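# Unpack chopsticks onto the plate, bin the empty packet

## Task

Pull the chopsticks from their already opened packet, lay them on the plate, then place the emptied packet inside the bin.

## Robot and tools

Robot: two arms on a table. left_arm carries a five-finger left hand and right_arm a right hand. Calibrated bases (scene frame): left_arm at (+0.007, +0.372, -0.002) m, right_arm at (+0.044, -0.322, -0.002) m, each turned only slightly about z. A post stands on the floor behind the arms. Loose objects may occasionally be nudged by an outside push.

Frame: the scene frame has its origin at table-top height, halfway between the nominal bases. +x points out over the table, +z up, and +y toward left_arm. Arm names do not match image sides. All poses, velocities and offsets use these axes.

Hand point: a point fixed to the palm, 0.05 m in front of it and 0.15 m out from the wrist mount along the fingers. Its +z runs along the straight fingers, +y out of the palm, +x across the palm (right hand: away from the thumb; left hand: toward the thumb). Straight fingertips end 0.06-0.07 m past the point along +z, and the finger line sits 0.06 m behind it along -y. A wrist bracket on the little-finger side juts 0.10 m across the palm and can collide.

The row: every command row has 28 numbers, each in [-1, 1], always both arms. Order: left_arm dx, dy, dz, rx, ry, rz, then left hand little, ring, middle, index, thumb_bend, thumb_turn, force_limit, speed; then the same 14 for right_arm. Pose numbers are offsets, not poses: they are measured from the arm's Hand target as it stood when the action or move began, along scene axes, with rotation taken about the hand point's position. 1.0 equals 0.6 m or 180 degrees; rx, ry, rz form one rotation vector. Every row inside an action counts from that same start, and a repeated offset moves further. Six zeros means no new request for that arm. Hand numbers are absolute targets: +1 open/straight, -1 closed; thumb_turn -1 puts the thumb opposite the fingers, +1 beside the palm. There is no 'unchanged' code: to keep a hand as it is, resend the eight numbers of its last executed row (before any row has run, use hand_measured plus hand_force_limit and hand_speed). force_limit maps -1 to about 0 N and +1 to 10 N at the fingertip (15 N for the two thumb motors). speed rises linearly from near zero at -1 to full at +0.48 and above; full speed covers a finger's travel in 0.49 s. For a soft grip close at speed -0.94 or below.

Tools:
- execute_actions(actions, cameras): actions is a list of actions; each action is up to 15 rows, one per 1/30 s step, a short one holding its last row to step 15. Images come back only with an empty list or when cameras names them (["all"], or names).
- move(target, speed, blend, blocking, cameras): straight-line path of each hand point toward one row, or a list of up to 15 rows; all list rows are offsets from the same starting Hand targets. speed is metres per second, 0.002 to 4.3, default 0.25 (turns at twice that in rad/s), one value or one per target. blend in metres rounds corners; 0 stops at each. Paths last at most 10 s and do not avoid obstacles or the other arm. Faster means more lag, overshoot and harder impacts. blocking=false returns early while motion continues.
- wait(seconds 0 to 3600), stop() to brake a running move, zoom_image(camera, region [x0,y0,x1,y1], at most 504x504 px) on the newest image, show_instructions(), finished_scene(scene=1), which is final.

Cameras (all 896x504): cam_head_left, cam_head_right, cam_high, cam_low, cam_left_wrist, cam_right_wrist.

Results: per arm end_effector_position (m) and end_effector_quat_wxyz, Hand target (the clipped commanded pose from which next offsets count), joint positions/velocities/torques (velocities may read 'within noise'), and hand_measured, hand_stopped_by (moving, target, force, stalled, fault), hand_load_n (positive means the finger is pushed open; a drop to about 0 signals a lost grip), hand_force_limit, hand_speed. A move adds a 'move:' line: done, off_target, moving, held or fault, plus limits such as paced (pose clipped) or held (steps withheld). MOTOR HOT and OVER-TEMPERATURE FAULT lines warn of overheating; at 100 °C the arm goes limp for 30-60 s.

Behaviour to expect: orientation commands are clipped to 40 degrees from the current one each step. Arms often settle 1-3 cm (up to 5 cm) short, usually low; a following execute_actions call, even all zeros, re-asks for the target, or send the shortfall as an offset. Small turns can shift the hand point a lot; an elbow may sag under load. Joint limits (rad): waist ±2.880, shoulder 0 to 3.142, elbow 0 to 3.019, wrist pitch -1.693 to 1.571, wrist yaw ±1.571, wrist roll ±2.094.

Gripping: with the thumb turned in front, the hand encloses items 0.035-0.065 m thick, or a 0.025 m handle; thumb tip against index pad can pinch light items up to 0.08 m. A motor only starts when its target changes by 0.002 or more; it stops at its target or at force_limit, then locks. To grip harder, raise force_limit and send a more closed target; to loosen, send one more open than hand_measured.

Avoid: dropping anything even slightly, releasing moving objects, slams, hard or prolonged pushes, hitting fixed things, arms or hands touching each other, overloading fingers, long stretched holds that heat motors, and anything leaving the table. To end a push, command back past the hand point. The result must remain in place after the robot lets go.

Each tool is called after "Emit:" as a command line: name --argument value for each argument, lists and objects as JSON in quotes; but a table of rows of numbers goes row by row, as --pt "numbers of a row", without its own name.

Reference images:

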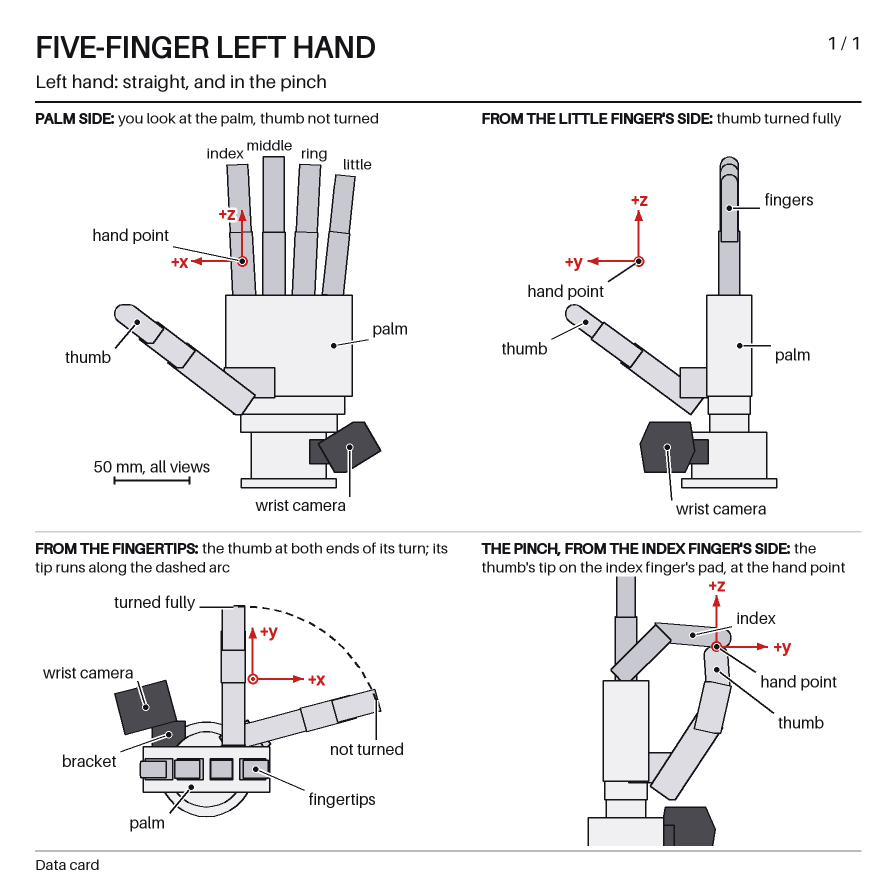

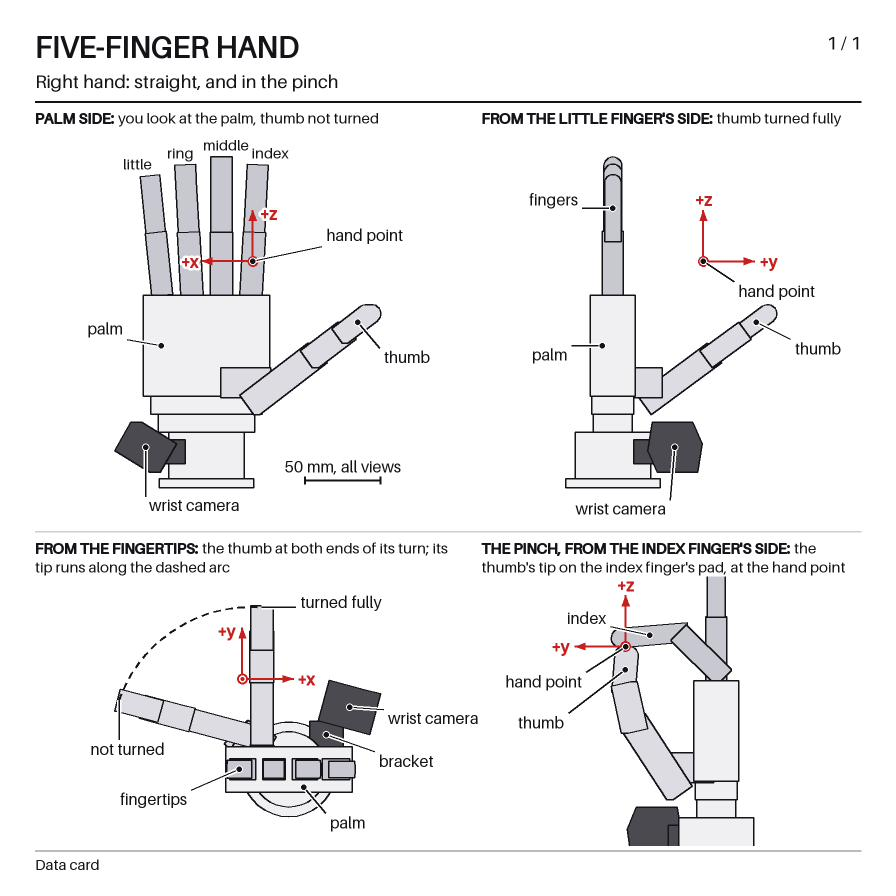

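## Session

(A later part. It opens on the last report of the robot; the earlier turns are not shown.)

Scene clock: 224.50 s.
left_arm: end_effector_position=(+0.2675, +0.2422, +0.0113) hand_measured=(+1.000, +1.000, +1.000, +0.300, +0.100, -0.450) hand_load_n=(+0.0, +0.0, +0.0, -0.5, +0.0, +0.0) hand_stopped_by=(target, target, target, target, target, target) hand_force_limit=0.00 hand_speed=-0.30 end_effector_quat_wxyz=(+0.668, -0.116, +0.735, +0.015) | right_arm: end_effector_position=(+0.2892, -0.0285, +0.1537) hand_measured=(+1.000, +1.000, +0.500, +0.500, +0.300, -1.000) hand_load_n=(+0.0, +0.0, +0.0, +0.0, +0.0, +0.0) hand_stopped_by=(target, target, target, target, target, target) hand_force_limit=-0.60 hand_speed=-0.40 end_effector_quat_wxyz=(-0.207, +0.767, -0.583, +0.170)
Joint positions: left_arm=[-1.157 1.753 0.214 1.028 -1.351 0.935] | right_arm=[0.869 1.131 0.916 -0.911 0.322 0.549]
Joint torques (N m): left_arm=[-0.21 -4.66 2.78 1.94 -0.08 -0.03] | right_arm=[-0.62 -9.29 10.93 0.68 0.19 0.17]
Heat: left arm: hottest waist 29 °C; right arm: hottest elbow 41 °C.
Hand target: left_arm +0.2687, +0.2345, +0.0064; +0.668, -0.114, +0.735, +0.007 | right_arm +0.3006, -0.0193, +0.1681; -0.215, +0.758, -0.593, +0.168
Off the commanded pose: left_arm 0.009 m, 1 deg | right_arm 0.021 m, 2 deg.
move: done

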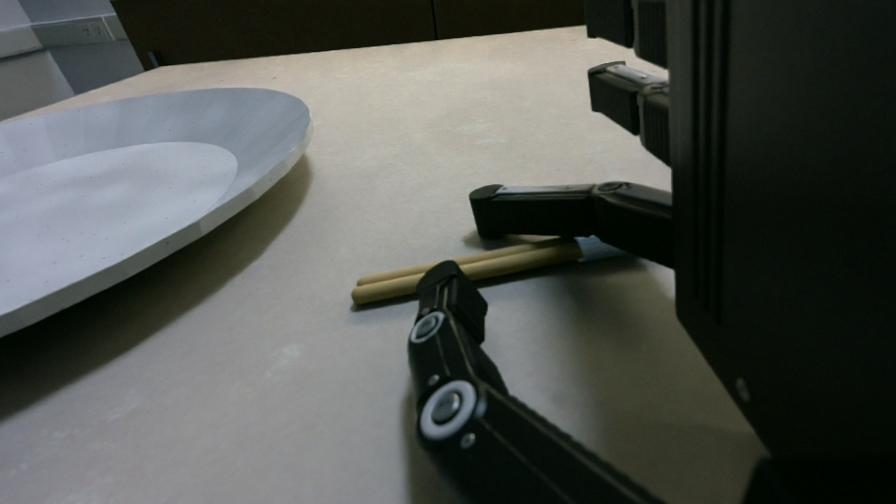

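Emit:
move --pt "0.0 0.0 -0.003 0 0 0 1 1 1 0.3 0.1 -0.65 0.3 -0.6 0 0 0 0 0 0 1 1 0.5 0.5 0.3 -1 -0.6 -0.4" --speed 0.03 --cameras '["cam_left_wrist"]'

Emit:
zoom_image --camera "cam_left_wrist" --region '[300, 180, 700, 460]'

Scene clock: 225.40 s.
left_arm: end_effector_position=(+0.2678, +0.2416, +0.0106) hand_measured=(+1.000, +1.000, +1.000, +0.300, +0.100, -0.650) hand_load_n=(+0.0, +0.0, +0.0, -0.5, +0.0, +0.0) hand_stopped_by=(target, target, target, target, target, target) hand_force_limit=0.30 hand_speed=-0.60 end_effector_quat_wxyz=(+0.670, -0.121, +0.733, +0.013) | right_arm: end_effector_position=(+0.2892, -0.0285, +0.1537) hand_measured=(+1.000, +1.000, +0.500, +0.500, +0.300, -1.000) hand_load_n=(+0.0, +0.0, +0.0, +0.0, +0.0, +0.0) hand_stopped_by=(target, target, target, target, target, target) hand_force_limit=-0.60 hand_speed=-0.40 end_effector_quat_wxyz=(-0.207, +0.767, -0.583, +0.170)
Joint positions: left_arm=[-1.157 1.764 0.216 1.047 -1.355 0.935] | right_arm=[0.869 1.131 0.916 -0.911 0.322 0.549]
Joint torques (N m): left_arm=[-0.21 -4.48 2.67 1.85 0.08 -0.01] | right_arm=[-0.09 -8 10.71 0.76 0.18 0.15]
Heat: left arm: hottest waist 29 °C; right arm: hottest elbow 41 °C.
Hand target: left_arm +0.2688, +0.2343, +0.0045; +0.668, -0.115, +0.735, +0.007 | right_arm +0.3006, -0.0193, +0.1681; -0.215, +0.758, -0.593, +0.168
Off the commanded pose: left_arm 0.009 m, 1 deg | right_arm 0.021 m, 2 deg.
move: done

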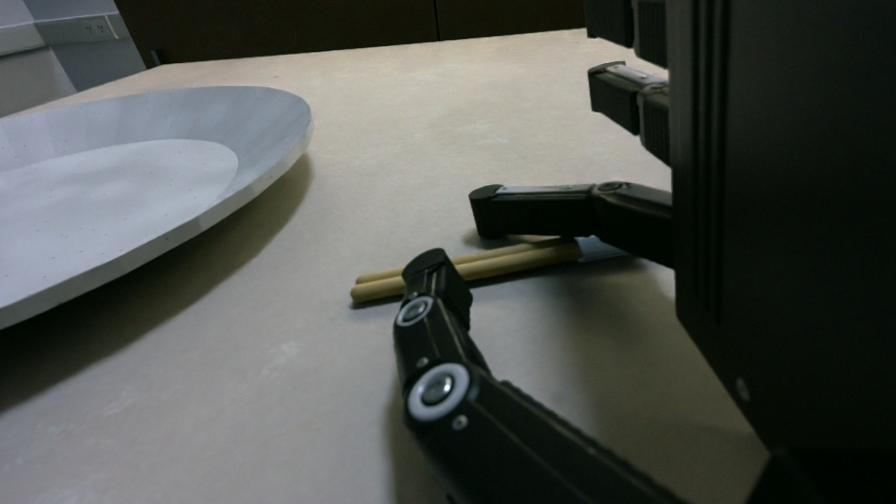

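Scaled by 1.260 from the camera's image (finer frame: 1280x720).

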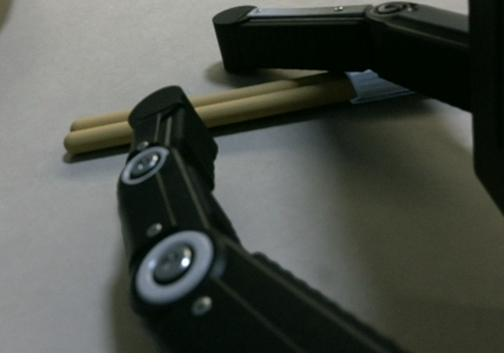

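Emit:
move --pt "0.0 0.0 0.0 0 0 0 1 1 1 0.1 0.1 -0.5 -0.3 -0.8 0 0 0 0 0 0 1 1 0.5 0.5 0.3 -1 -0.6 -0.4" --pt "0.0 0.0 0.0 0 0 0 1 1 1 0.0 0.1 -0.5 -0.3 -0.85 0 0 0 0 0 0 1 1 0.5 0.5 0.3 -1 -0.6 -0.4" --speed 0.03 --cameras '["cam_left_wrist"]'

Emit:
zoom_image --camera "cam_left_wrist" --region '[300, 180, 700, 460]'

Scene clock: 226.90 s.
left_arm: end_effector_position=(+0.2689, +0.2389, +0.0110) hand_measured=(+1.000, +1.000, +1.000, +0.000, +0.100, -0.500) hand_load_n=(+0.0, -0.5, +0.0, +3.0, +1.5, -0.5) hand_stopped_by=(target, target, target, target, target, target) hand_force_limit=-0.30 hand_speed=-0.85 end_effector_quat_wxyz=(+0.670, -0.123, +0.732, +0.010) | right_arm: end_effector_position=(+0.2892, -0.0285, +0.1537) hand_measured=(+1.000, +1.000, +0.500, +0.500, +0.300, -1.000) hand_load_n=(+0.0, +0.0, +0.0, +0.0, +0.0, +0.0) hand_stopped_by=(target, target, target, target, target, target) hand_force_limit=-0.60 hand_speed=-0.40 end_effector_quat_wxyz=(-0.207, +0.767, -0.583, +0.170)
Joint positions: left_arm=[-1.157 1.765 0.221 1.051 -1.355 0.937] | right_arm=[0.869 1.131 0.916 -0.911 0.322 0.549]
Joint torques (N m): left_arm=[-0.15 -4.48 2.29 1.81 0.08 0] | right_arm=[-0.38 -9 10.8 0.9 0.18 0.15]
Heat: left arm: hottest waist 29 °C; right arm: hottest elbow 41 °C.
Hand target: left_arm +0.2688, +0.2345, +0.0046; +0.668, -0.115, +0.735, +0.007 | right_arm +0.3006, -0.0193, +0.1681; -0.215, +0.758, -0.593, +0.168
Off the commanded pose: left_arm 0.008 m, 1 deg | right_arm 0.021 m, 2 deg.
move: done

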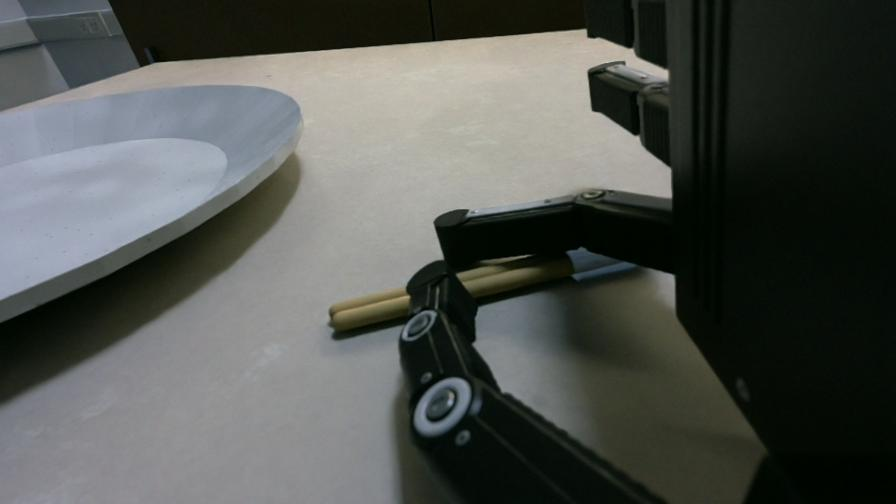

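Scaled by 1.260 from the camera's image (finer frame: 1280x720).

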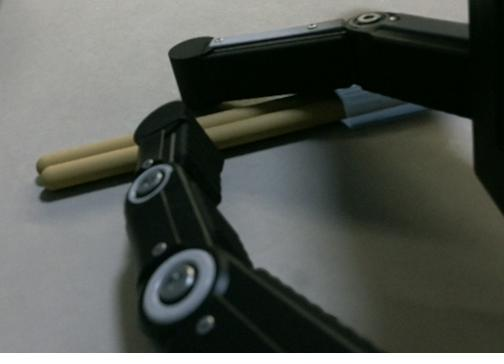

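Emit:
move --pt "0.0 0.0 0.0 0 0 0 1 1 1 -0.2 0.1 -0.5 0.1 -0.9 0 0 0 0 0 0 1 1 0.5 0.5 0.3 -1 -0.6 -0.4" --speed 0.03 --cameras '["cam_left_wrist"]'

Emit:
zoom_image --camera "cam_left_wrist" --region '[300, 180, 700, 460]'

Scene clock: 227.73 s.
left_arm: end_effector_position=(+0.2691, +0.2385, +0.0113) hand_measured=(+1.000, +1.000, +1.000, -0.080, +0.100, -0.500) hand_load_n=(+0.0, +0.0, +0.0, +5.0, +2.0, +0.0) hand_stopped_by=(target, target, target, force, target, target) hand_force_limit=0.10 hand_speed=-0.90 end_effector_quat_wxyz=(+0.670, -0.122, +0.732, +0.011) | right_arm: end_effector_position=(+0.2892, -0.0285, +0.1537) hand_measured=(+1.000, +1.000, +0.500, +0.500, +0.300, -1.000) hand_load_n=(+0.0, +0.0, +0.0, +0.0, +0.0, +0.0) hand_stopped_by=(target, target, target, target, target, target) hand_force_limit=-0.60 hand_speed=-0.40 end_effector_quat_wxyz=(-0.207, +0.767, -0.583, +0.170)
Joint positions: left_arm=[-1.157 1.765 0.222 1.052 -1.355 0.941] | right_arm=[0.869 1.131 0.916 -0.911 0.322 0.549]
Joint torques (N m): left_arm=[-0.21 -4.54 2.24 1.73 0.09 -0.05] | right_arm=[0.38 -8.35 10.71 0.8 0.17 0.16]
Heat: left arm: hottest waist 29 °C; right arm: hottest elbow 41 °C.
Hand target: left_arm +0.2688, +0.2344, +0.0046; +0.668, -0.115, +0.735, +0.007 | right_arm +0.3006, -0.0193, +0.1681; -0.215, +0.758, -0.593, +0.168
Off the commanded pose: left_arm 0.008 m, 1 deg | right_arm 0.021 m, 2 deg.
move: done

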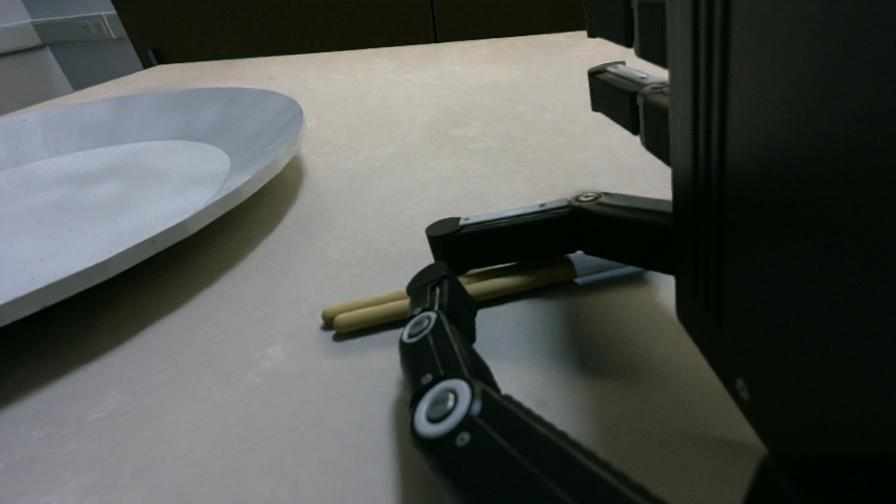

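Scaled by 1.260 from the camera's image (finer frame: 1280x720).

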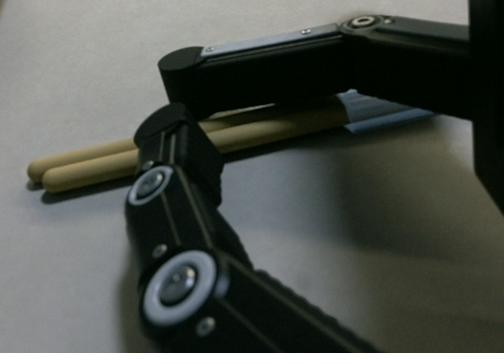

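Emit:
move --pt "0 0 0.03 0 0 0 1 1 1 -0.2 0.1 -0.5 0.1 -0.9 0 0 0 0 0 0 1 1 0.5 0.5 0.3 -1 -0.6 -0.4" --speed 0.03 --cameras '["cam_left_wrist"]'

Emit:
zoom_image --camera "cam_left_wrist" --region '[300, 180, 700, 460]'

Scene clock: 229.43 s.
left_arm: end_effector_position=(+0.2700, +0.2361, +0.0213) hand_measured=(+1.000, +1.000, +1.000, -0.082, +0.100, -0.500) hand_load_n=(+0.0, +0.0, +0.0, +0.0, +0.0, +0.5) hand_stopped_by=(target, target, target, force, target, target) hand_force_limit=0.10 hand_speed=-0.90 end_effector_quat_wxyz=(+0.669, -0.118, +0.734, +0.009) | right_arm: end_effector_position=(+0.2892, -0.0285, +0.1537) hand_measured=(+1.000, +1.000, +0.500, +0.500, +0.300, -1.000) hand_load_n=(+0.0, +0.0, +0.0, +0.0, +0.0, +0.0) hand_stopped_by=(target, target, target, target, target, target) hand_force_limit=-0.60 hand_speed=-0.40 end_effector_quat_wxyz=(-0.207, +0.767, -0.583, +0.170)
Joint positions: left_arm=[-1.157 1.696 0.222 0.984 -1.347 0.945] | right_arm=[0.869 1.131 0.916 -0.911 0.322 0.549]
Joint torques (N m): left_arm=[-0.26 -7.77 2.28 0.65 -0.23 0] | right_arm=[0.09 -8.94 10.84 0.77 0.14 0.17]
Heat: left arm: hottest waist 29 °C; right arm: hottest elbow 41 °C.
Hand target: left_arm +0.2688, +0.2343, +0.0225; +0.668, -0.115, +0.735, +0.007 | right_arm +0.3006, -0.0193, +0.1681; -0.215, +0.758, -0.593, +0.168
Off the commanded pose: left_arm 0.002 m, 1 deg | right_arm 0.021 m, 2 deg.
move: done

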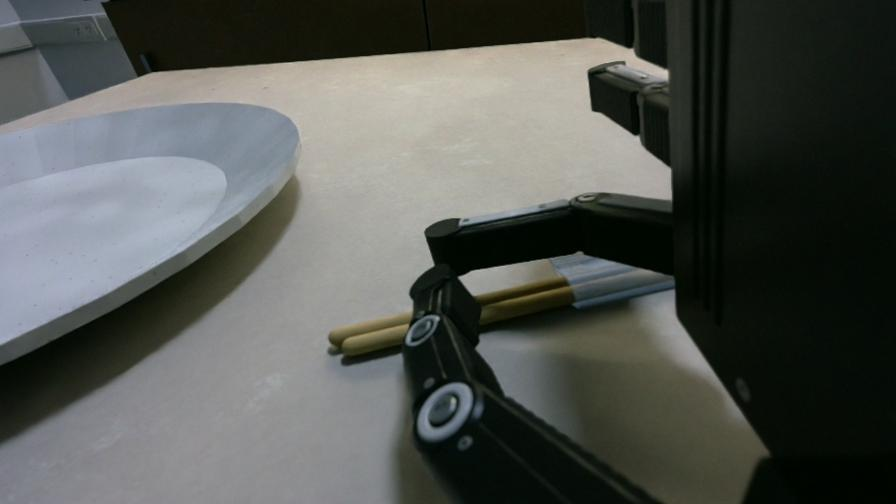

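Scaled by 1.260 from the camera's image (finer frame: 1280x720).

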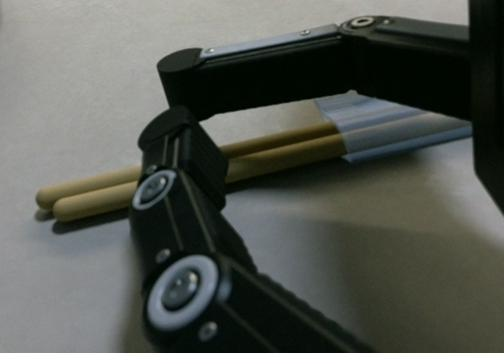

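Emit:
execute_actions --actions '[]' --cameras '["cam_low", "cam_head_left", "cam_head_right"]'

Emit:
zoom_image --camera "cam_low" --region '[180, 140, 480, 340]'

Scene clock: 229.67 s.
left_arm: end_effector_position=(+0.2700, +0.2361, +0.0213) hand_measured=(+1.000, +1.000, +1.000, -0.082, +0.100, -0.500) hand_load_n=(+0.0, +0.0, +0.0, +0.0, +0.0, +0.0) hand_stopped_by=(target, target, target, force, target, target) hand_force_limit=0.10 hand_speed=-0.90 end_effector_quat_wxyz=(+0.669, -0.118, +0.734, +0.010) | right_arm: end_effector_position=(+0.2892, -0.0285, +0.1537) hand_measured=(+1.000, +1.000, +0.500, +0.500, +0.300, -1.000) hand_load_n=(+0.0, +0.0, +0.0, +0.0, +0.0, -0.5) hand_stopped_by=(target, target, target, target, target, target) hand_force_limit=-0.60 hand_speed=-0.40 end_effector_quat_wxyz=(-0.207, +0.767, -0.583, +0.170)
Joint positions: left_arm=[-1.157 1.696 0.222 0.983 -1.347 0.945] | right_arm=[0.869 1.131 0.916 -0.911 0.322 0.549]
Joint velocities: within noise
Joint torques (N m): left_arm=[-0.15 -7.77 2.32 0.69 -0.23 0.01] | right_arm=[-0.73 -7.88 11 0.65 0.19 0.14]
Heat: left arm: hottest waist 29 °C; right arm: hottest elbow 41 °C.
Hand target: left_arm +0.2688, +0.2343, +0.0225; +0.668, -0.115, +0.735, +0.007 | right_arm +0.3006, -0.0193, +0.1681; -0.215, +0.758, -0.593, +0.168
Off the commanded pose: left_arm 0.002 m, 1 deg | right_arm 0.021 m, 2 deg.
Images, in order (width x height): cam_head_left 896x504, cam_head_right 896x504, cam_low 896x504.

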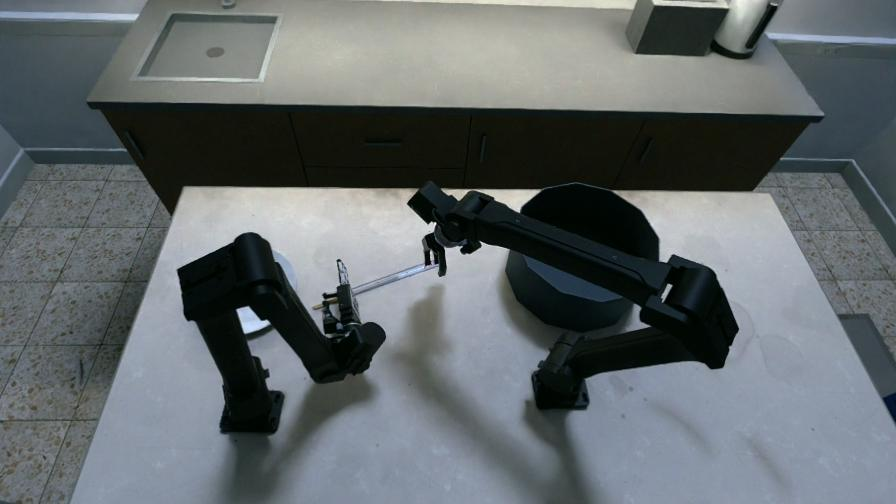

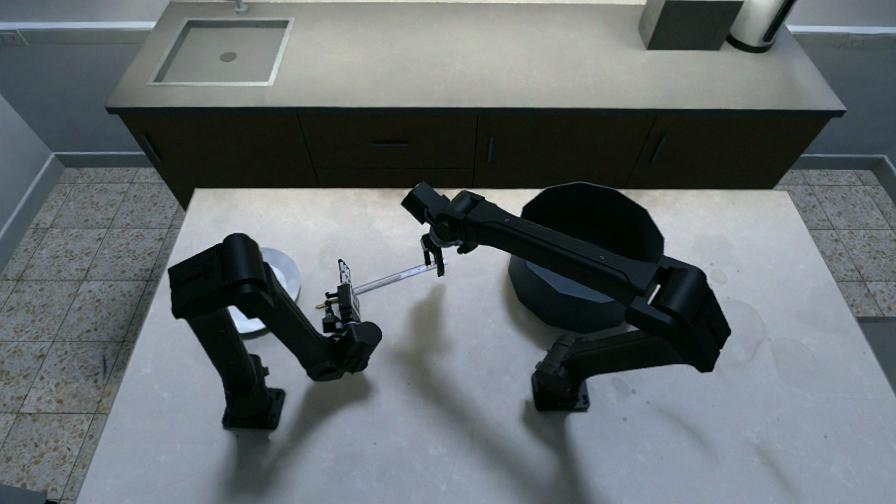

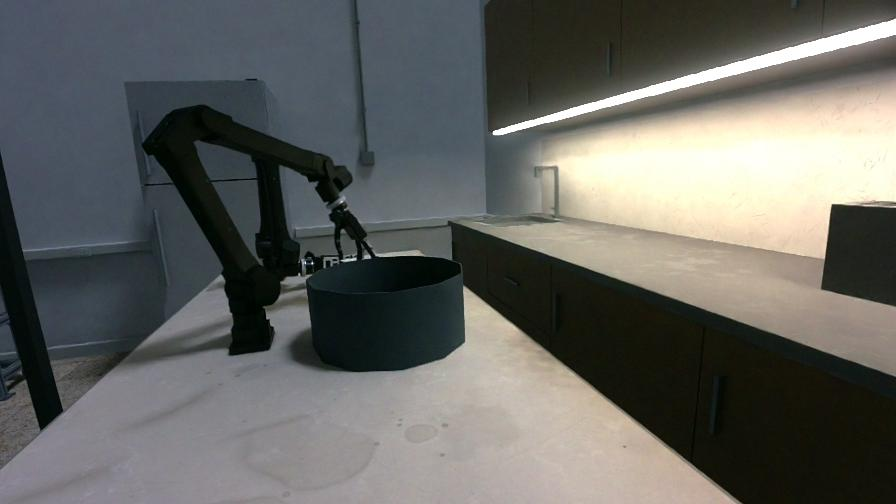

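Scaled by 1.680 from the camera's image (finer frame: 1280x720).

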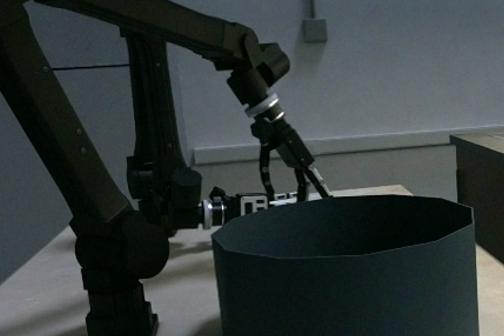

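Emit:
move --pt "-0.005 0 0 0 0 0 1 1 1 0.17 0.1 -0.5 0.3 -0.3 0 0 0 0 0 0 1 1 0.5 0.5 0.3 -1 -0.6 -0.4" --pt "-0.005 0 -0.021 0 0 0 1 1 1 0.17 0.1 -0.5 0.3 -0.3 0 0 0 0 0 0 1 1 0.5 0.5 0.3 -1 -0.6 -0.4" --speed 0.03 --cameras '["cam_left_wrist"]'

Emit:
zoom_image --camera "cam_left_wrist" --region '[300, 180, 700, 460]'

Scene clock: 233.07 s.
left_arm: end_effector_position=(+0.2664, +0.2376, +0.0132) hand_measured=(+1.000, +1.000, +1.000, +0.170, +0.100, -0.500) hand_load_n=(+0.0, +0.0, +0.0, +0.0, +0.0, +0.0) hand_stopped_by=(target, target, target, target, target, target) hand_force_limit=0.30 hand_speed=-0.30 end_effector_quat_wxyz=(+0.666, -0.113, +0.737, +0.014) | right_arm: end_effector_position=(+0.2892, -0.0285, +0.1537) hand_measured=(+1.000, +1.000, +0.500, +0.500, +0.300, -1.000) hand_load_n=(+0.0, +0.0, +0.0, +0.0, +0.0, +0.0) hand_stopped_by=(target, target, target, target, target, target) hand_force_limit=-0.60 hand_speed=-0.40 end_effector_quat_wxyz=(-0.207, +0.767, -0.583, +0.170)
Joint positions: left_arm=[-1.168 1.725 0.222 0.963 -1.352 0.911] | right_arm=[0.869 1.131 0.916 -0.911 0.322 0.549]
Joint torques (N m): left_arm=[-0.15 -5.13 2.37 2.11 -0.44 -0.07] | right_arm=[-0.73 -7.82 10.74 0.7 0.09 0.17]
Heat: left arm: hottest waist 29 °C; right arm: hottest elbow 41 °C.
Hand target: left_arm +0.2659, +0.2344, +0.0100; +0.668, -0.115, +0.735, +0.007 | right_arm +0.3006, -0.0193, +0.1681; -0.215, +0.758, -0.593, +0.168
Off the commanded pose: left_arm 0.005 m, 1 deg | right_arm 0.021 m, 2 deg.
move: done

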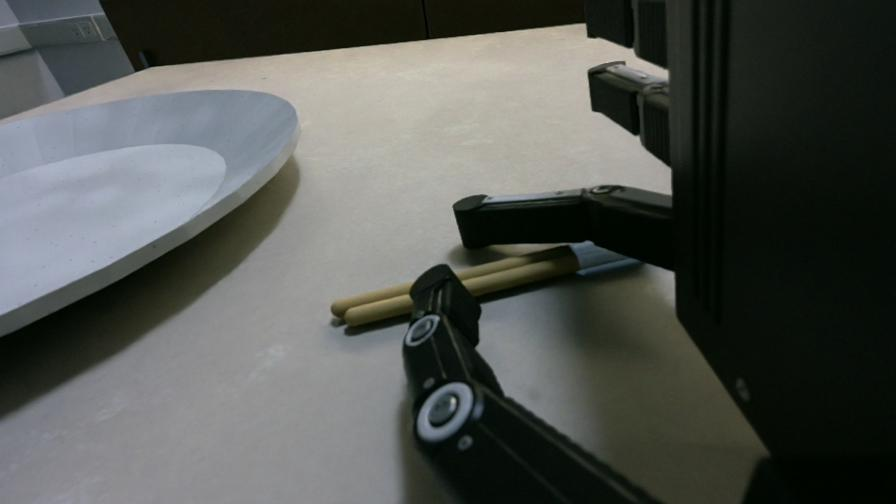

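Scaled by 1.260 from the camera's image (finer frame: 1280x720).

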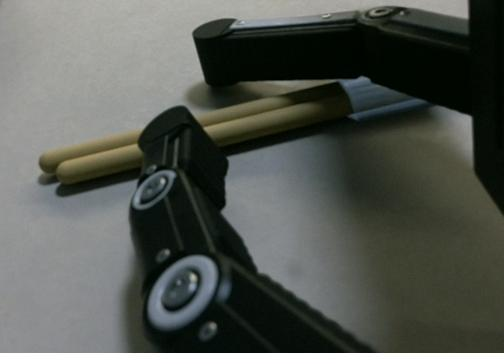

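Emit:
move --pt "0 0 -0.003 0 0 0 1 1 1 0.17 0.1 -0.5 0.3 -0.3 0 0 0 0 0 0 1 1 0.5 0.5 0.3 -1 -0.6 -0.4" --pt "0 0 -0.003 0 0 0 1 1 1 -0.3 0.1 -0.5 0.2 -0.85 0 0 0 0 0 0 1 1 0.5 0.5 0.3 -1 -0.6 -0.4" --speed 0.03 --cameras '["cam_left_wrist"]'

Emit:
zoom_image --camera "cam_left_wrist" --region '[300, 180, 700, 460]'

Scene clock: 235.13 s.
left_arm: end_effector_position=(+0.2663, +0.2380, +0.0122) hand_measured=(+1.000, +1.000, +1.000, -0.118, +0.102, -0.500) hand_load_n=(+0.0, +0.0, +0.0, +4.5, +2.5, +0.0) hand_stopped_by=(target, target, target, force, target, target) hand_force_limit=0.20 hand_speed=-0.85 end_effector_quat_wxyz=(+0.668, -0.117, +0.734, +0.013) | right_arm: end_effector_position=(+0.2892, -0.0285, +0.1537) hand_measured=(+1.000, +1.000, +0.500, +0.500, +0.300, -1.000) hand_load_n=(+0.0, +0.0, +0.0, +0.0, +0.0, +0.0) hand_stopped_by=(target, target, target, target, target, target) hand_force_limit=-0.60 hand_speed=-0.40 end_effector_quat_wxyz=(-0.207, +0.767, -0.583, +0.170)
Joint positions: left_arm=[-1.168 1.739 0.222 0.986 -1.359 0.911] | right_arm=[0.869 1.131 0.916 -0.911 0.322 0.549]
Joint torques (N m): left_arm=[-0.09 -5.01 2.28 1.98 -0.18 -0.02] | right_arm=[-0.44 -8.23 10.93 0.76 0.2 0.19]
Heat: left arm: hottest waist 29 °C; right arm: hottest elbow 41 °C.
Hand target: left_arm +0.2659, +0.2344, +0.0082; +0.668, -0.115, +0.735, +0.007 | right_arm +0.3006, -0.0193, +0.1681; -0.215, +0.758, -0.593, +0.168
Off the commanded pose: left_arm 0.006 m, 1 deg | right_arm 0.021 m, 2 deg.
move: done

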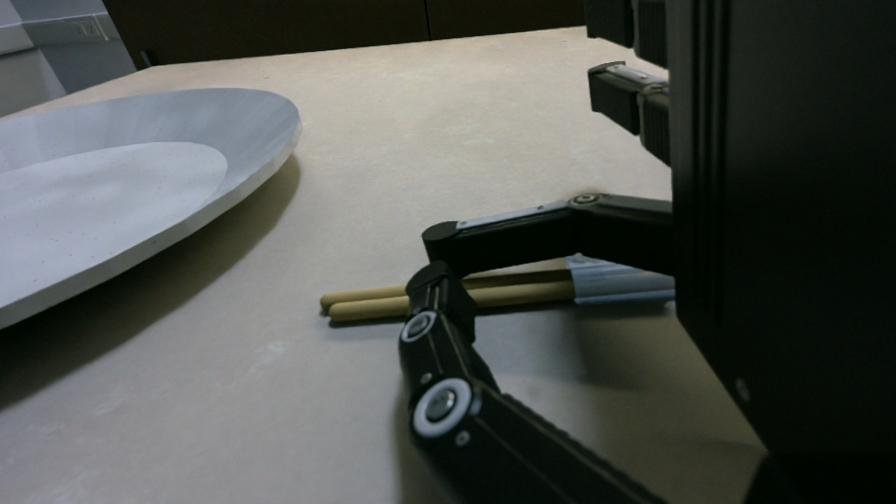

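Scaled by 1.260 from the camera's image (finer frame: 1280x720).

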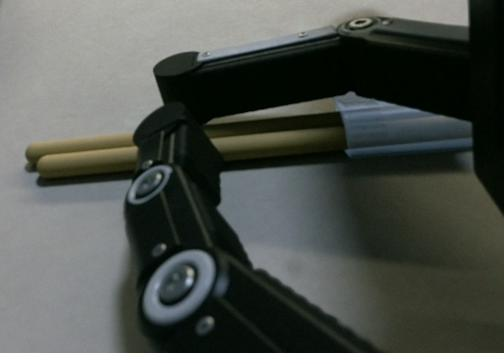

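Emit:
execute_actions --actions '[[[0,0,0.003,0,0,0,1,1,1,-0.31,0.1,-0.5,0.4,-0.8,0,0,0,0,0,0,1,1,0.5,0.5,0.3,-1,-0.6,-0.4]],[[0,0,0.003,0,0,0,1,1,1,-0.32,0.1,-0.5,0.4,-0.8,0,0,0,0,0,0,1,1,0.5,0.5,0.3,-1,-0.6,-0.4]],[[0,0,0.003,0,0,0,1,1,1,-0.33,0.1,-0.5,0.4,-0.8,0,0,0,0,0,0,1,1,0.5,0.5,0.3,-1,-0.6,-0.4]],[[0,0,0.003,0,0,0,1,1,1,-0.34,0.1,-0.5,0.4,-0.8,0,0,0,0,0,0,1,1,0.5,0.5,0.3,-1,-0.6,-0.4]]]' --cameras '["cam_left_wrist"]'

Emit:
zoom_image --camera "cam_left_wrist" --region '[300, 180, 700, 460]'

Scene clock: 237.73 s.
left_arm: end_effector_position=(+0.2666, +0.2372, +0.0142) hand_measured=(+1.000, +1.000, +1.000, -0.244, +0.100, -0.500) hand_load_n=(+0.0, +0.0, +0.0, +7.5, +1.5, +0.0) hand_stopped_by=(target, target, target, force, target, target) hand_force_limit=0.40 hand_speed=-0.80 end_effector_quat_wxyz=(+0.669, -0.116, +0.734, +0.013) | right_arm: end_effector_position=(+0.2892, -0.0285, +0.1537) hand_measured=(+1.000, +1.000, +0.500, +0.500, +0.300, -1.000) hand_load_n=(+0.0, +0.0, +0.0, +0.0, +0.0, +0.0) hand_stopped_by=(target, target, target, target, target, target) hand_force_limit=-0.60 hand_speed=-0.40 end_effector_quat_wxyz=(-0.207, +0.767, -0.583, +0.170)
Joint positions: left_arm=[-1.168 1.731 0.222 0.986 -1.358 0.921] | right_arm=[0.869 1.131 0.916 -0.911 0.322 0.549]
Joint torques (N m): left_arm=[-0.21 -7.82 2.1 0.77 -0.24 -0.03] | right_arm=[-0.5 -8.64 10.93 0.73 0.18 0.15]
Heat: left arm: hottest waist 29 °C; right arm: hottest elbow 42 °C.
Hand target: left_arm +0.2658, +0.2344, +0.0154; +0.668, -0.115, +0.735, +0.007 | right_arm +0.3006, -0.0193, +0.1681; -0.215, +0.758, -0.593, +0.168
Off the commanded pose: left_arm 0.003 m, 1 deg | right_arm 0.021 m, 2 deg.

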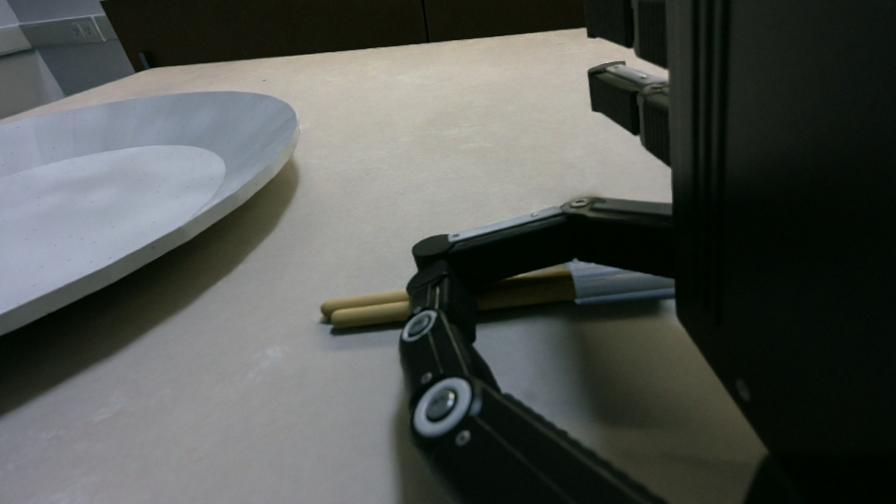

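Scaled by 1.260 from the camera's image (finer frame: 1280x720).

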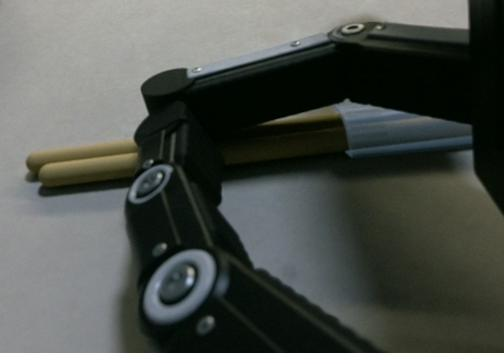

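Emit:
move --pt "0 0 0.03 0 0 0 1 1 1 0.3 0.0 -0.9 0.2 -0.2 0 0 0 0 0 0 1 1 0.5 0.5 0.3 -1 -0.6 -0.4" --pt "-0.08 0.0 0.03 0 0 0 1 1 1 0.3 0.0 -0.9 0.2 -0.2 0 0 0 0 0 0 1 1 0.5 0.5 0.3 -1 -0.6 -0.4" --pt "-0.08 0.0 -0.003 0 0 0 1 1 1 -0.1 0.0 -0.9 0.2 -0.2 0 0 0 0 0 0 1 1 0.5 0.5 0.3 -1 -0.6 -0.4" --pt "-0.08 0.0 -0.01 0 0 0 1 1 1 -0.1 0.0 -0.9 0.2 -0.2 0 0 0 0 0 0 1 1 0.5 0.5 0.3 -1 -0.6 -0.4" --speed 0.06 --cameras '["cam_left_wrist"]'

Emit:
zoom_image --camera "cam_left_wrist" --region '[300, 180, 700, 460]'

Scene clock: 246.77 s.
left_arm: end_effector_position=(+0.2157, +0.2421, +0.0110) hand_measured=(+1.000, +1.000, +1.000, -0.100, +0.000, -0.900) hand_load_n=(+0.0, +0.0, +0.0, +0.0, +0.0, +0.0) hand_stopped_by=(target, target, target, target, target, target) hand_force_limit=0.20 hand_speed=-0.20 end_effector_quat_wxyz=(+0.668, -0.108, +0.736, +0.007) | right_arm: end_effector_position=(+0.2892, -0.0285, +0.1537) hand_measured=(+1.000, +1.000, +0.500, +0.500, +0.300, -1.000) hand_load_n=(+0.0, +0.0, +0.5, +0.0, +0.0, +0.0) hand_stopped_by=(target, target, target, target, target, target) hand_force_limit=-0.60 hand_speed=-0.40 end_effector_quat_wxyz=(-0.207, +0.767, -0.583, +0.170)
Joint positions: left_arm=[-1.383 1.598 0.357 -0.43 -1.463 -0.237] | right_arm=[0.869 1.131 0.916 -0.911 0.322 0.549]
Joint torques (N m): left_arm=[0.79 -4.6 4.88 -0.36 -0.73 -0.08] | right_arm=[-0.56 -8.06 10.91 0.72 0.21 0.16]
Heat: left arm: hottest waist 29 °C; right arm: hottest elbow 42 °C.
Hand target: left_arm +0.2178, +0.2344, +0.0094; +0.668, -0.115, +0.735, +0.007 | right_arm +0.3006, -0.0193, +0.1681; -0.215, +0.758, -0.593, +0.168
Off the commanded pose: left_arm 0.008 m, 1 deg | right_arm 0.021 m, 2 deg.
move: done

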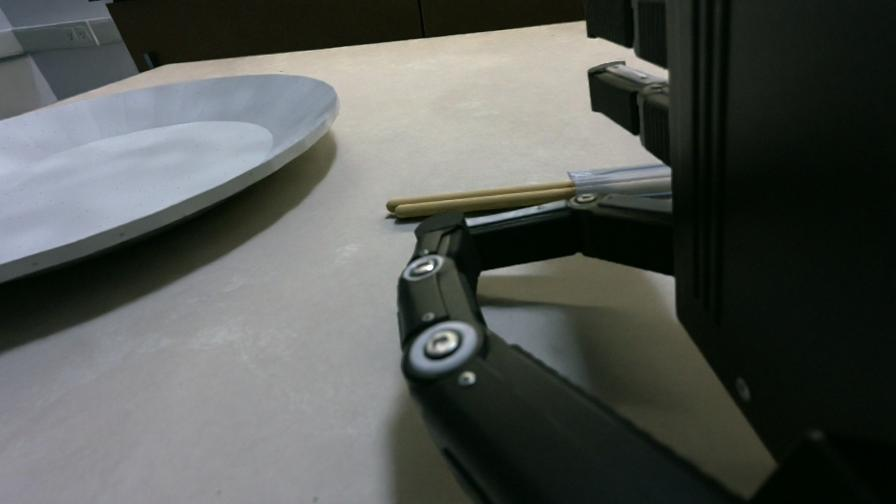

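Scaled by 1.260 from the camera's image (finer frame: 1280x720).

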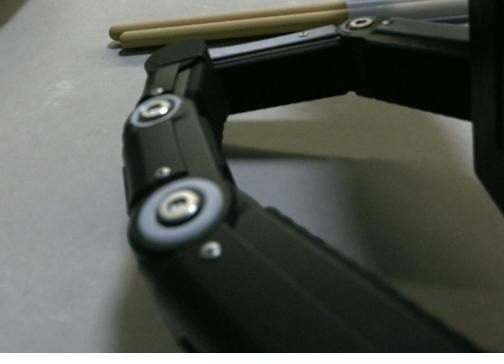

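Emit:
move --pt "0 0 -0.01 0 0 0 1 1 1 -0.1 0.0 -0.9 0.2 -0.2 0 0 0 0 0 0 1 1 0.5 0.5 0.3 -1 -0.6 -0.4" --speed 0.03 --cameras '["cam_left_wrist"]'

Emit:
zoom_image --camera "cam_left_wrist" --region '[300, 180, 700, 460]'

Scene clock: 247.63 s.
left_arm: end_effector_position=(+0.2157, +0.2420, +0.0070) hand_measured=(+1.000, +1.000, +1.000, -0.100, +0.000, -0.900) hand_load_n=(+0.0, +0.0, +0.0, +0.0, +0.0, +0.0) hand_stopped_by=(target, target, target, target, target, target) hand_force_limit=0.20 hand_speed=-0.20 end_effector_quat_wxyz=(+0.668, -0.104, +0.736, +0.012) | right_arm: end_effector_position=(+0.2892, -0.0285, +0.1537) hand_measured=(+1.000, +1.000, +0.500, +0.500, +0.300, -1.000) hand_load_n=(+0.0, +0.0, +0.0, +0.0, +0.0, +0.0) hand_stopped_by=(target, target, target, target, target, target) hand_force_limit=-0.60 hand_speed=-0.40 end_effector_quat_wxyz=(-0.207, +0.767, -0.583, +0.170)
Joint positions: left_arm=[-1.383 1.627 0.363 -0.43 -1.464 -0.246] | right_arm=[0.869 1.131 0.916 -0.911 0.322 0.549]
Joint torques (N m): left_arm=[0.73 -4.66 4.36 0.2 -0.72 -0.11] | right_arm=[0.09 -8.41 10.73 0.7 0.2 0.19]
Heat: left arm: hottest waist 29 °C; right arm: hottest elbow 42 °C.
Hand target: left_arm +0.2178, +0.2345, +0.0034; +0.668, -0.115, +0.735, +0.007 | right_arm +0.3006, -0.0193, +0.1681; -0.215, +0.758, -0.593, +0.168
Off the commanded pose: left_arm 0.009 m, 1 deg | right_arm 0.021 m, 2 deg.
move: done

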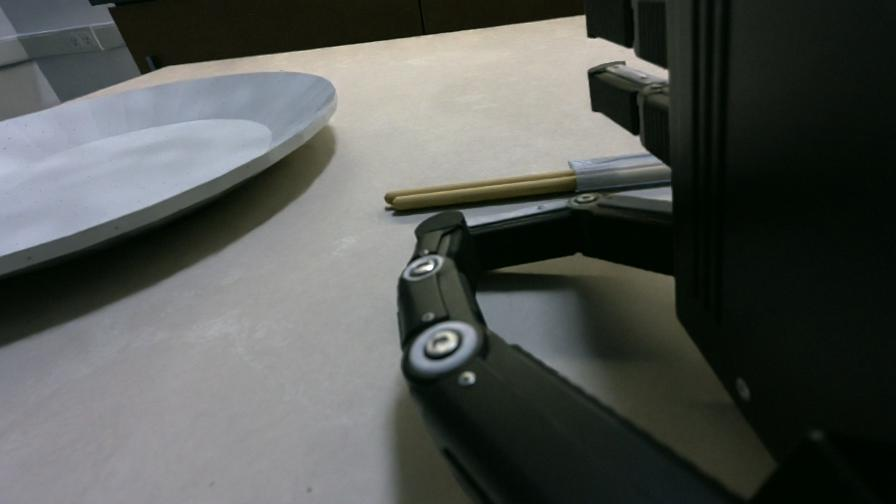

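Scaled by 1.260 from the camera's image (finer frame: 1280x720).

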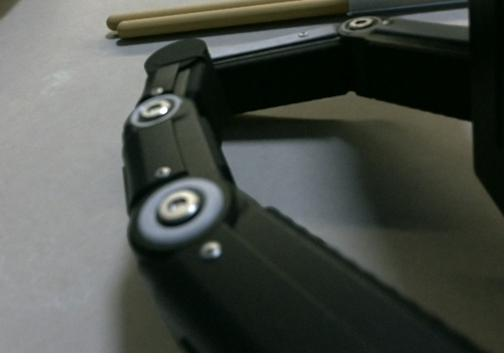

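Emit:
move --pt "0 0 -0.007 0 0 0 1 1 1 -0.1 0.0 -0.9 0.2 -0.2 0 0 0 0 0 0 1 1 0.5 0.5 0.3 -1 -0.6 -0.4" --speed 0.03 --cameras '["cam_left_wrist"]'

Emit:
zoom_image --camera "cam_left_wrist" --region '[300, 180, 700, 460]'

Scene clock: 248.37 s.
left_arm: end_effector_position=(+0.2163, +0.2418, +0.0063) hand_measured=(+1.000, +1.000, +1.000, -0.100, +0.000, -0.900) hand_load_n=(+0.0, +0.0, +0.0, +0.0, +0.0, +0.0) hand_stopped_by=(target, target, target, target, target, target) hand_force_limit=0.20 hand_speed=-0.20 end_effector_quat_wxyz=(+0.671, -0.100, +0.734, +0.016) | right_arm: end_effector_position=(+0.2892, -0.0285, +0.1537) hand_measured=(+1.000, +1.000, +0.500, +0.500, +0.300, -1.000) hand_load_n=(+0.0, +0.0, +0.0, +0.0, +0.0, +0.0) hand_stopped_by=(target, target, target, target, target, target) hand_force_limit=-0.60 hand_speed=-0.40 end_effector_quat_wxyz=(-0.207, +0.767, -0.583, +0.170)
Joint positions: left_arm=[-1.383 1.644 0.367 -0.43 -1.472 -0.247] | right_arm=[0.869 1.131 0.916 -0.911 0.322 0.549]
Joint torques (N m): left_arm=[0.67 -4.48 4.1 0.64 -0.38 -0.18] | right_arm=[-0.85 -8.88 10.82 0.59 0.2 0.22]
Heat: left arm: hottest waist 29 °C; right arm: hottest elbow 42 °C.
Hand target: left_arm +0.2178, +0.2344, -0.0009; +0.668, -0.115, +0.735, +0.007 | right_arm +0.3006, -0.0193, +0.1681; -0.215, +0.758, -0.593, +0.168
Off the commanded pose: left_arm 0.010 m, 2 deg | right_arm 0.021 m, 2 deg.
move: done

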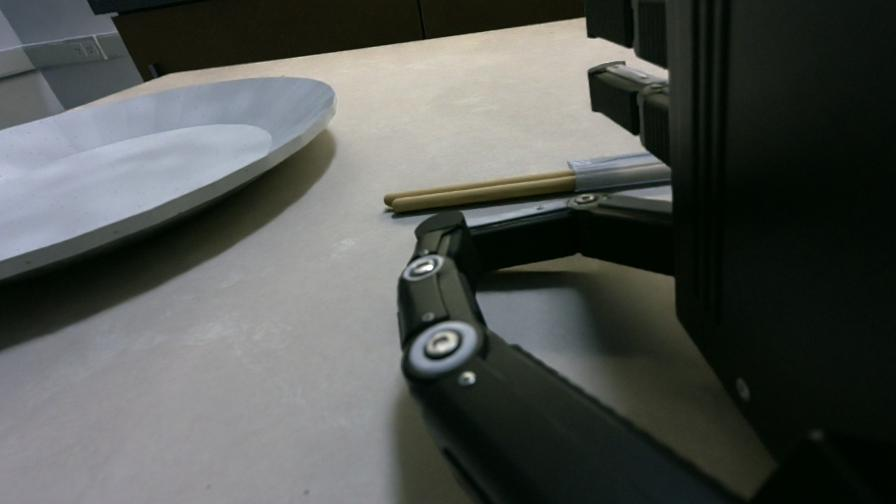

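Scaled by 1.260 from the camera's image (finer frame: 1280x720).

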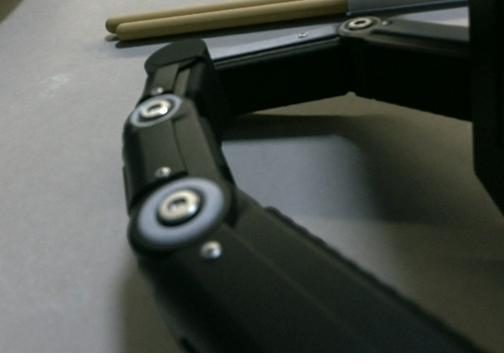

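Emit:
move --pt "0 0 0.007 0 0 0 1 1 1 -0.1 0.0 -0.9 0.2 -0.2 0 0 0 0 0 0 1 1 0.5 0.5 0.3 -1 -0.6 -0.4" --pt "0 0 0.007 0 0 0 1 1 1 -0.1 0.0 -0.65 0.2 -0.2 0 0 0 0 0 0 1 1 0.5 0.5 0.3 -1 -0.6 -0.4" --speed 0.03 --cameras '["cam_left_wrist"]'

Emit:
zoom_image --camera "cam_left_wrist" --region '[300, 180, 700, 460]'

Scene clock: 250.63 s.
left_arm: end_effector_position=(+0.2163, +0.2418, +0.0064) hand_measured=(+1.000, +1.000, +1.000, -0.100, +0.000, -0.650) hand_load_n=(+0.0, +0.0, +0.0, +0.0, +0.0, +0.5) hand_stopped_by=(target, target, target, target, target, target) hand_force_limit=0.20 hand_speed=-0.20 end_effector_quat_wxyz=(+0.672, -0.100, +0.734, +0.016) | right_arm: end_effector_position=(+0.2892, -0.0285, +0.1537) hand_measured=(+1.000, +1.000, +0.500, +0.500, +0.300, -1.000) hand_load_n=(+0.0, +0.0, +0.0, +0.0, +0.0, +0.0) hand_stopped_by=(target, target, target, target, target, target) hand_force_limit=-0.60 hand_speed=-0.40 end_effector_quat_wxyz=(-0.207, +0.767, -0.583, +0.170)
Joint positions: left_arm=[-1.383 1.644 0.367 -0.43 -1.472 -0.247] | right_arm=[0.869 1.131 0.916 -0.911 0.322 0.549]
Joint torques (N m): left_arm=[0.85 -6.24 4.05 0.12 -0.39 -0.11] | right_arm=[-0.09 -8.64 10.85 0.91 0.2 0.15]
Heat: left arm: hottest waist 29 °C; right arm: hottest elbow 42 °C.
Hand target: left_arm +0.2178, +0.2344, +0.0034; +0.668, -0.115, +0.735, +0.007 | right_arm +0.3006, -0.0193, +0.1681; -0.215, +0.758, -0.593, +0.168
Off the commanded pose: left_arm 0.008 m, 2 deg | right_arm 0.021 m, 2 deg.
move: done

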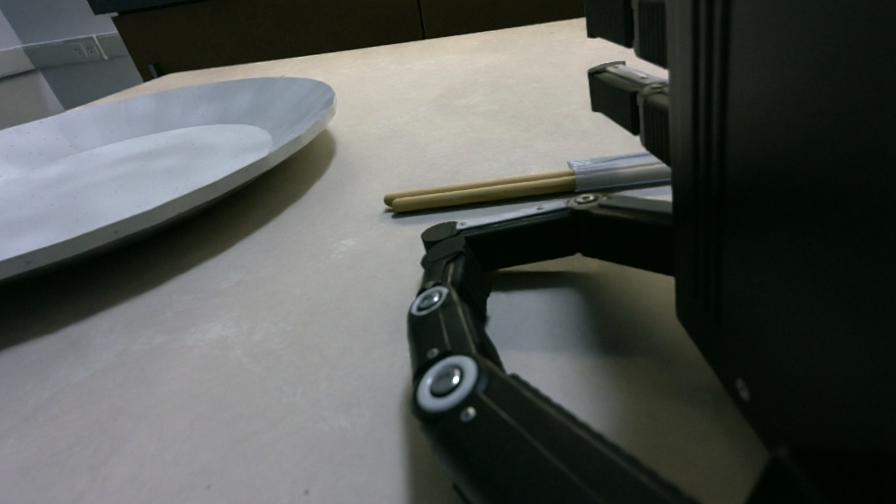

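Scaled by 1.260 from the camera's image (finer frame: 1280x720).

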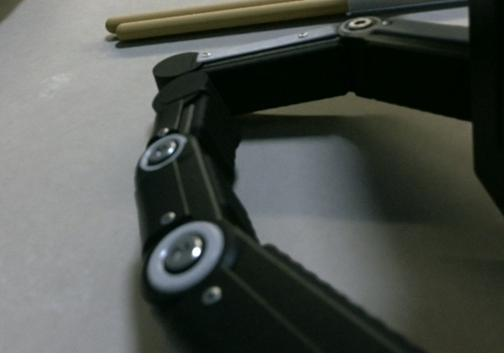

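Emit:
move --pt "0 0 0.0 0 0 0 1 1 1 -0.1 0.0 -0.5 -0.4 -0.7 0 0 0 0 0 0 1 1 0.5 0.5 0.3 -1 -0.6 -0.4" --speed 0.03 --cameras '["cam_left_wrist"]'

Emit:
zoom_image --camera "cam_left_wrist" --region '[300, 180, 700, 460]'

Scene clock: 251.33 s.
left_arm: end_effector_position=(+0.2163, +0.2418, +0.0064) hand_measured=(+1.000, +1.000, +1.000, -0.100, +0.000, -0.500) hand_load_n=(+0.0, +0.0, +0.0, +0.0, +0.5, +0.0) hand_stopped_by=(target, target, target, target, target, target) hand_force_limit=-0.40 hand_speed=-0.70 end_effector_quat_wxyz=(+0.672, -0.100, +0.734, +0.016) | right_arm: end_effector_position=(+0.2892, -0.0285, +0.1537) hand_measured=(+1.000, +1.000, +0.500, +0.500, +0.300, -1.000) hand_load_n=(+0.0, +0.0, +0.0, +0.0, +0.0, +0.0) hand_stopped_by=(target, target, target, target, target, target) hand_force_limit=-0.60 hand_speed=-0.40 end_effector_quat_wxyz=(-0.207, +0.767, -0.583, +0.170)
Joint positions: left_arm=[-1.383 1.644 0.367 -0.43 -1.472 -0.247] | right_arm=[0.869 1.131 0.916 -0.911 0.322 0.549]
Joint torques (N m): left_arm=[0.73 -6.24 4.04 0.1 -0.39 -0.11] | right_arm=[-0.44 -8.53 10.82 0.91 0.19 0.15]
Heat: left arm: hottest waist 29 °C; right arm: hottest elbow 42 °C.
Hand target: left_arm +0.2178, +0.2344, +0.0034; +0.668, -0.115, +0.735, +0.007 | right_arm +0.3006, -0.0193, +0.1681; -0.215, +0.758, -0.593, +0.168
Off the commanded pose: left_arm 0.008 m, 2 deg | right_arm 0.021 m, 2 deg.
move: done

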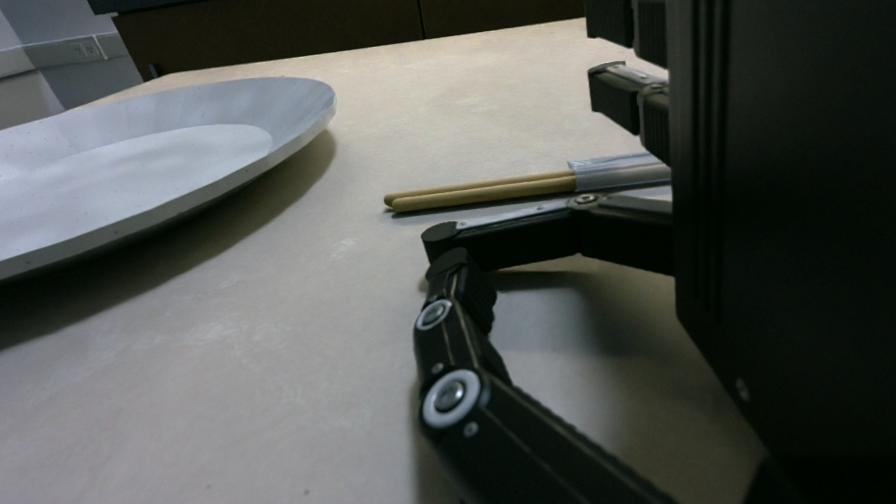

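Scaled by 1.260 from the camera's image (finer frame: 1280x720).

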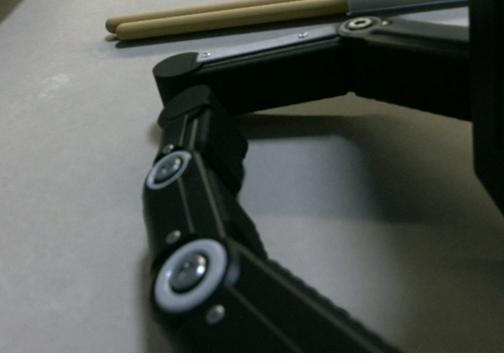

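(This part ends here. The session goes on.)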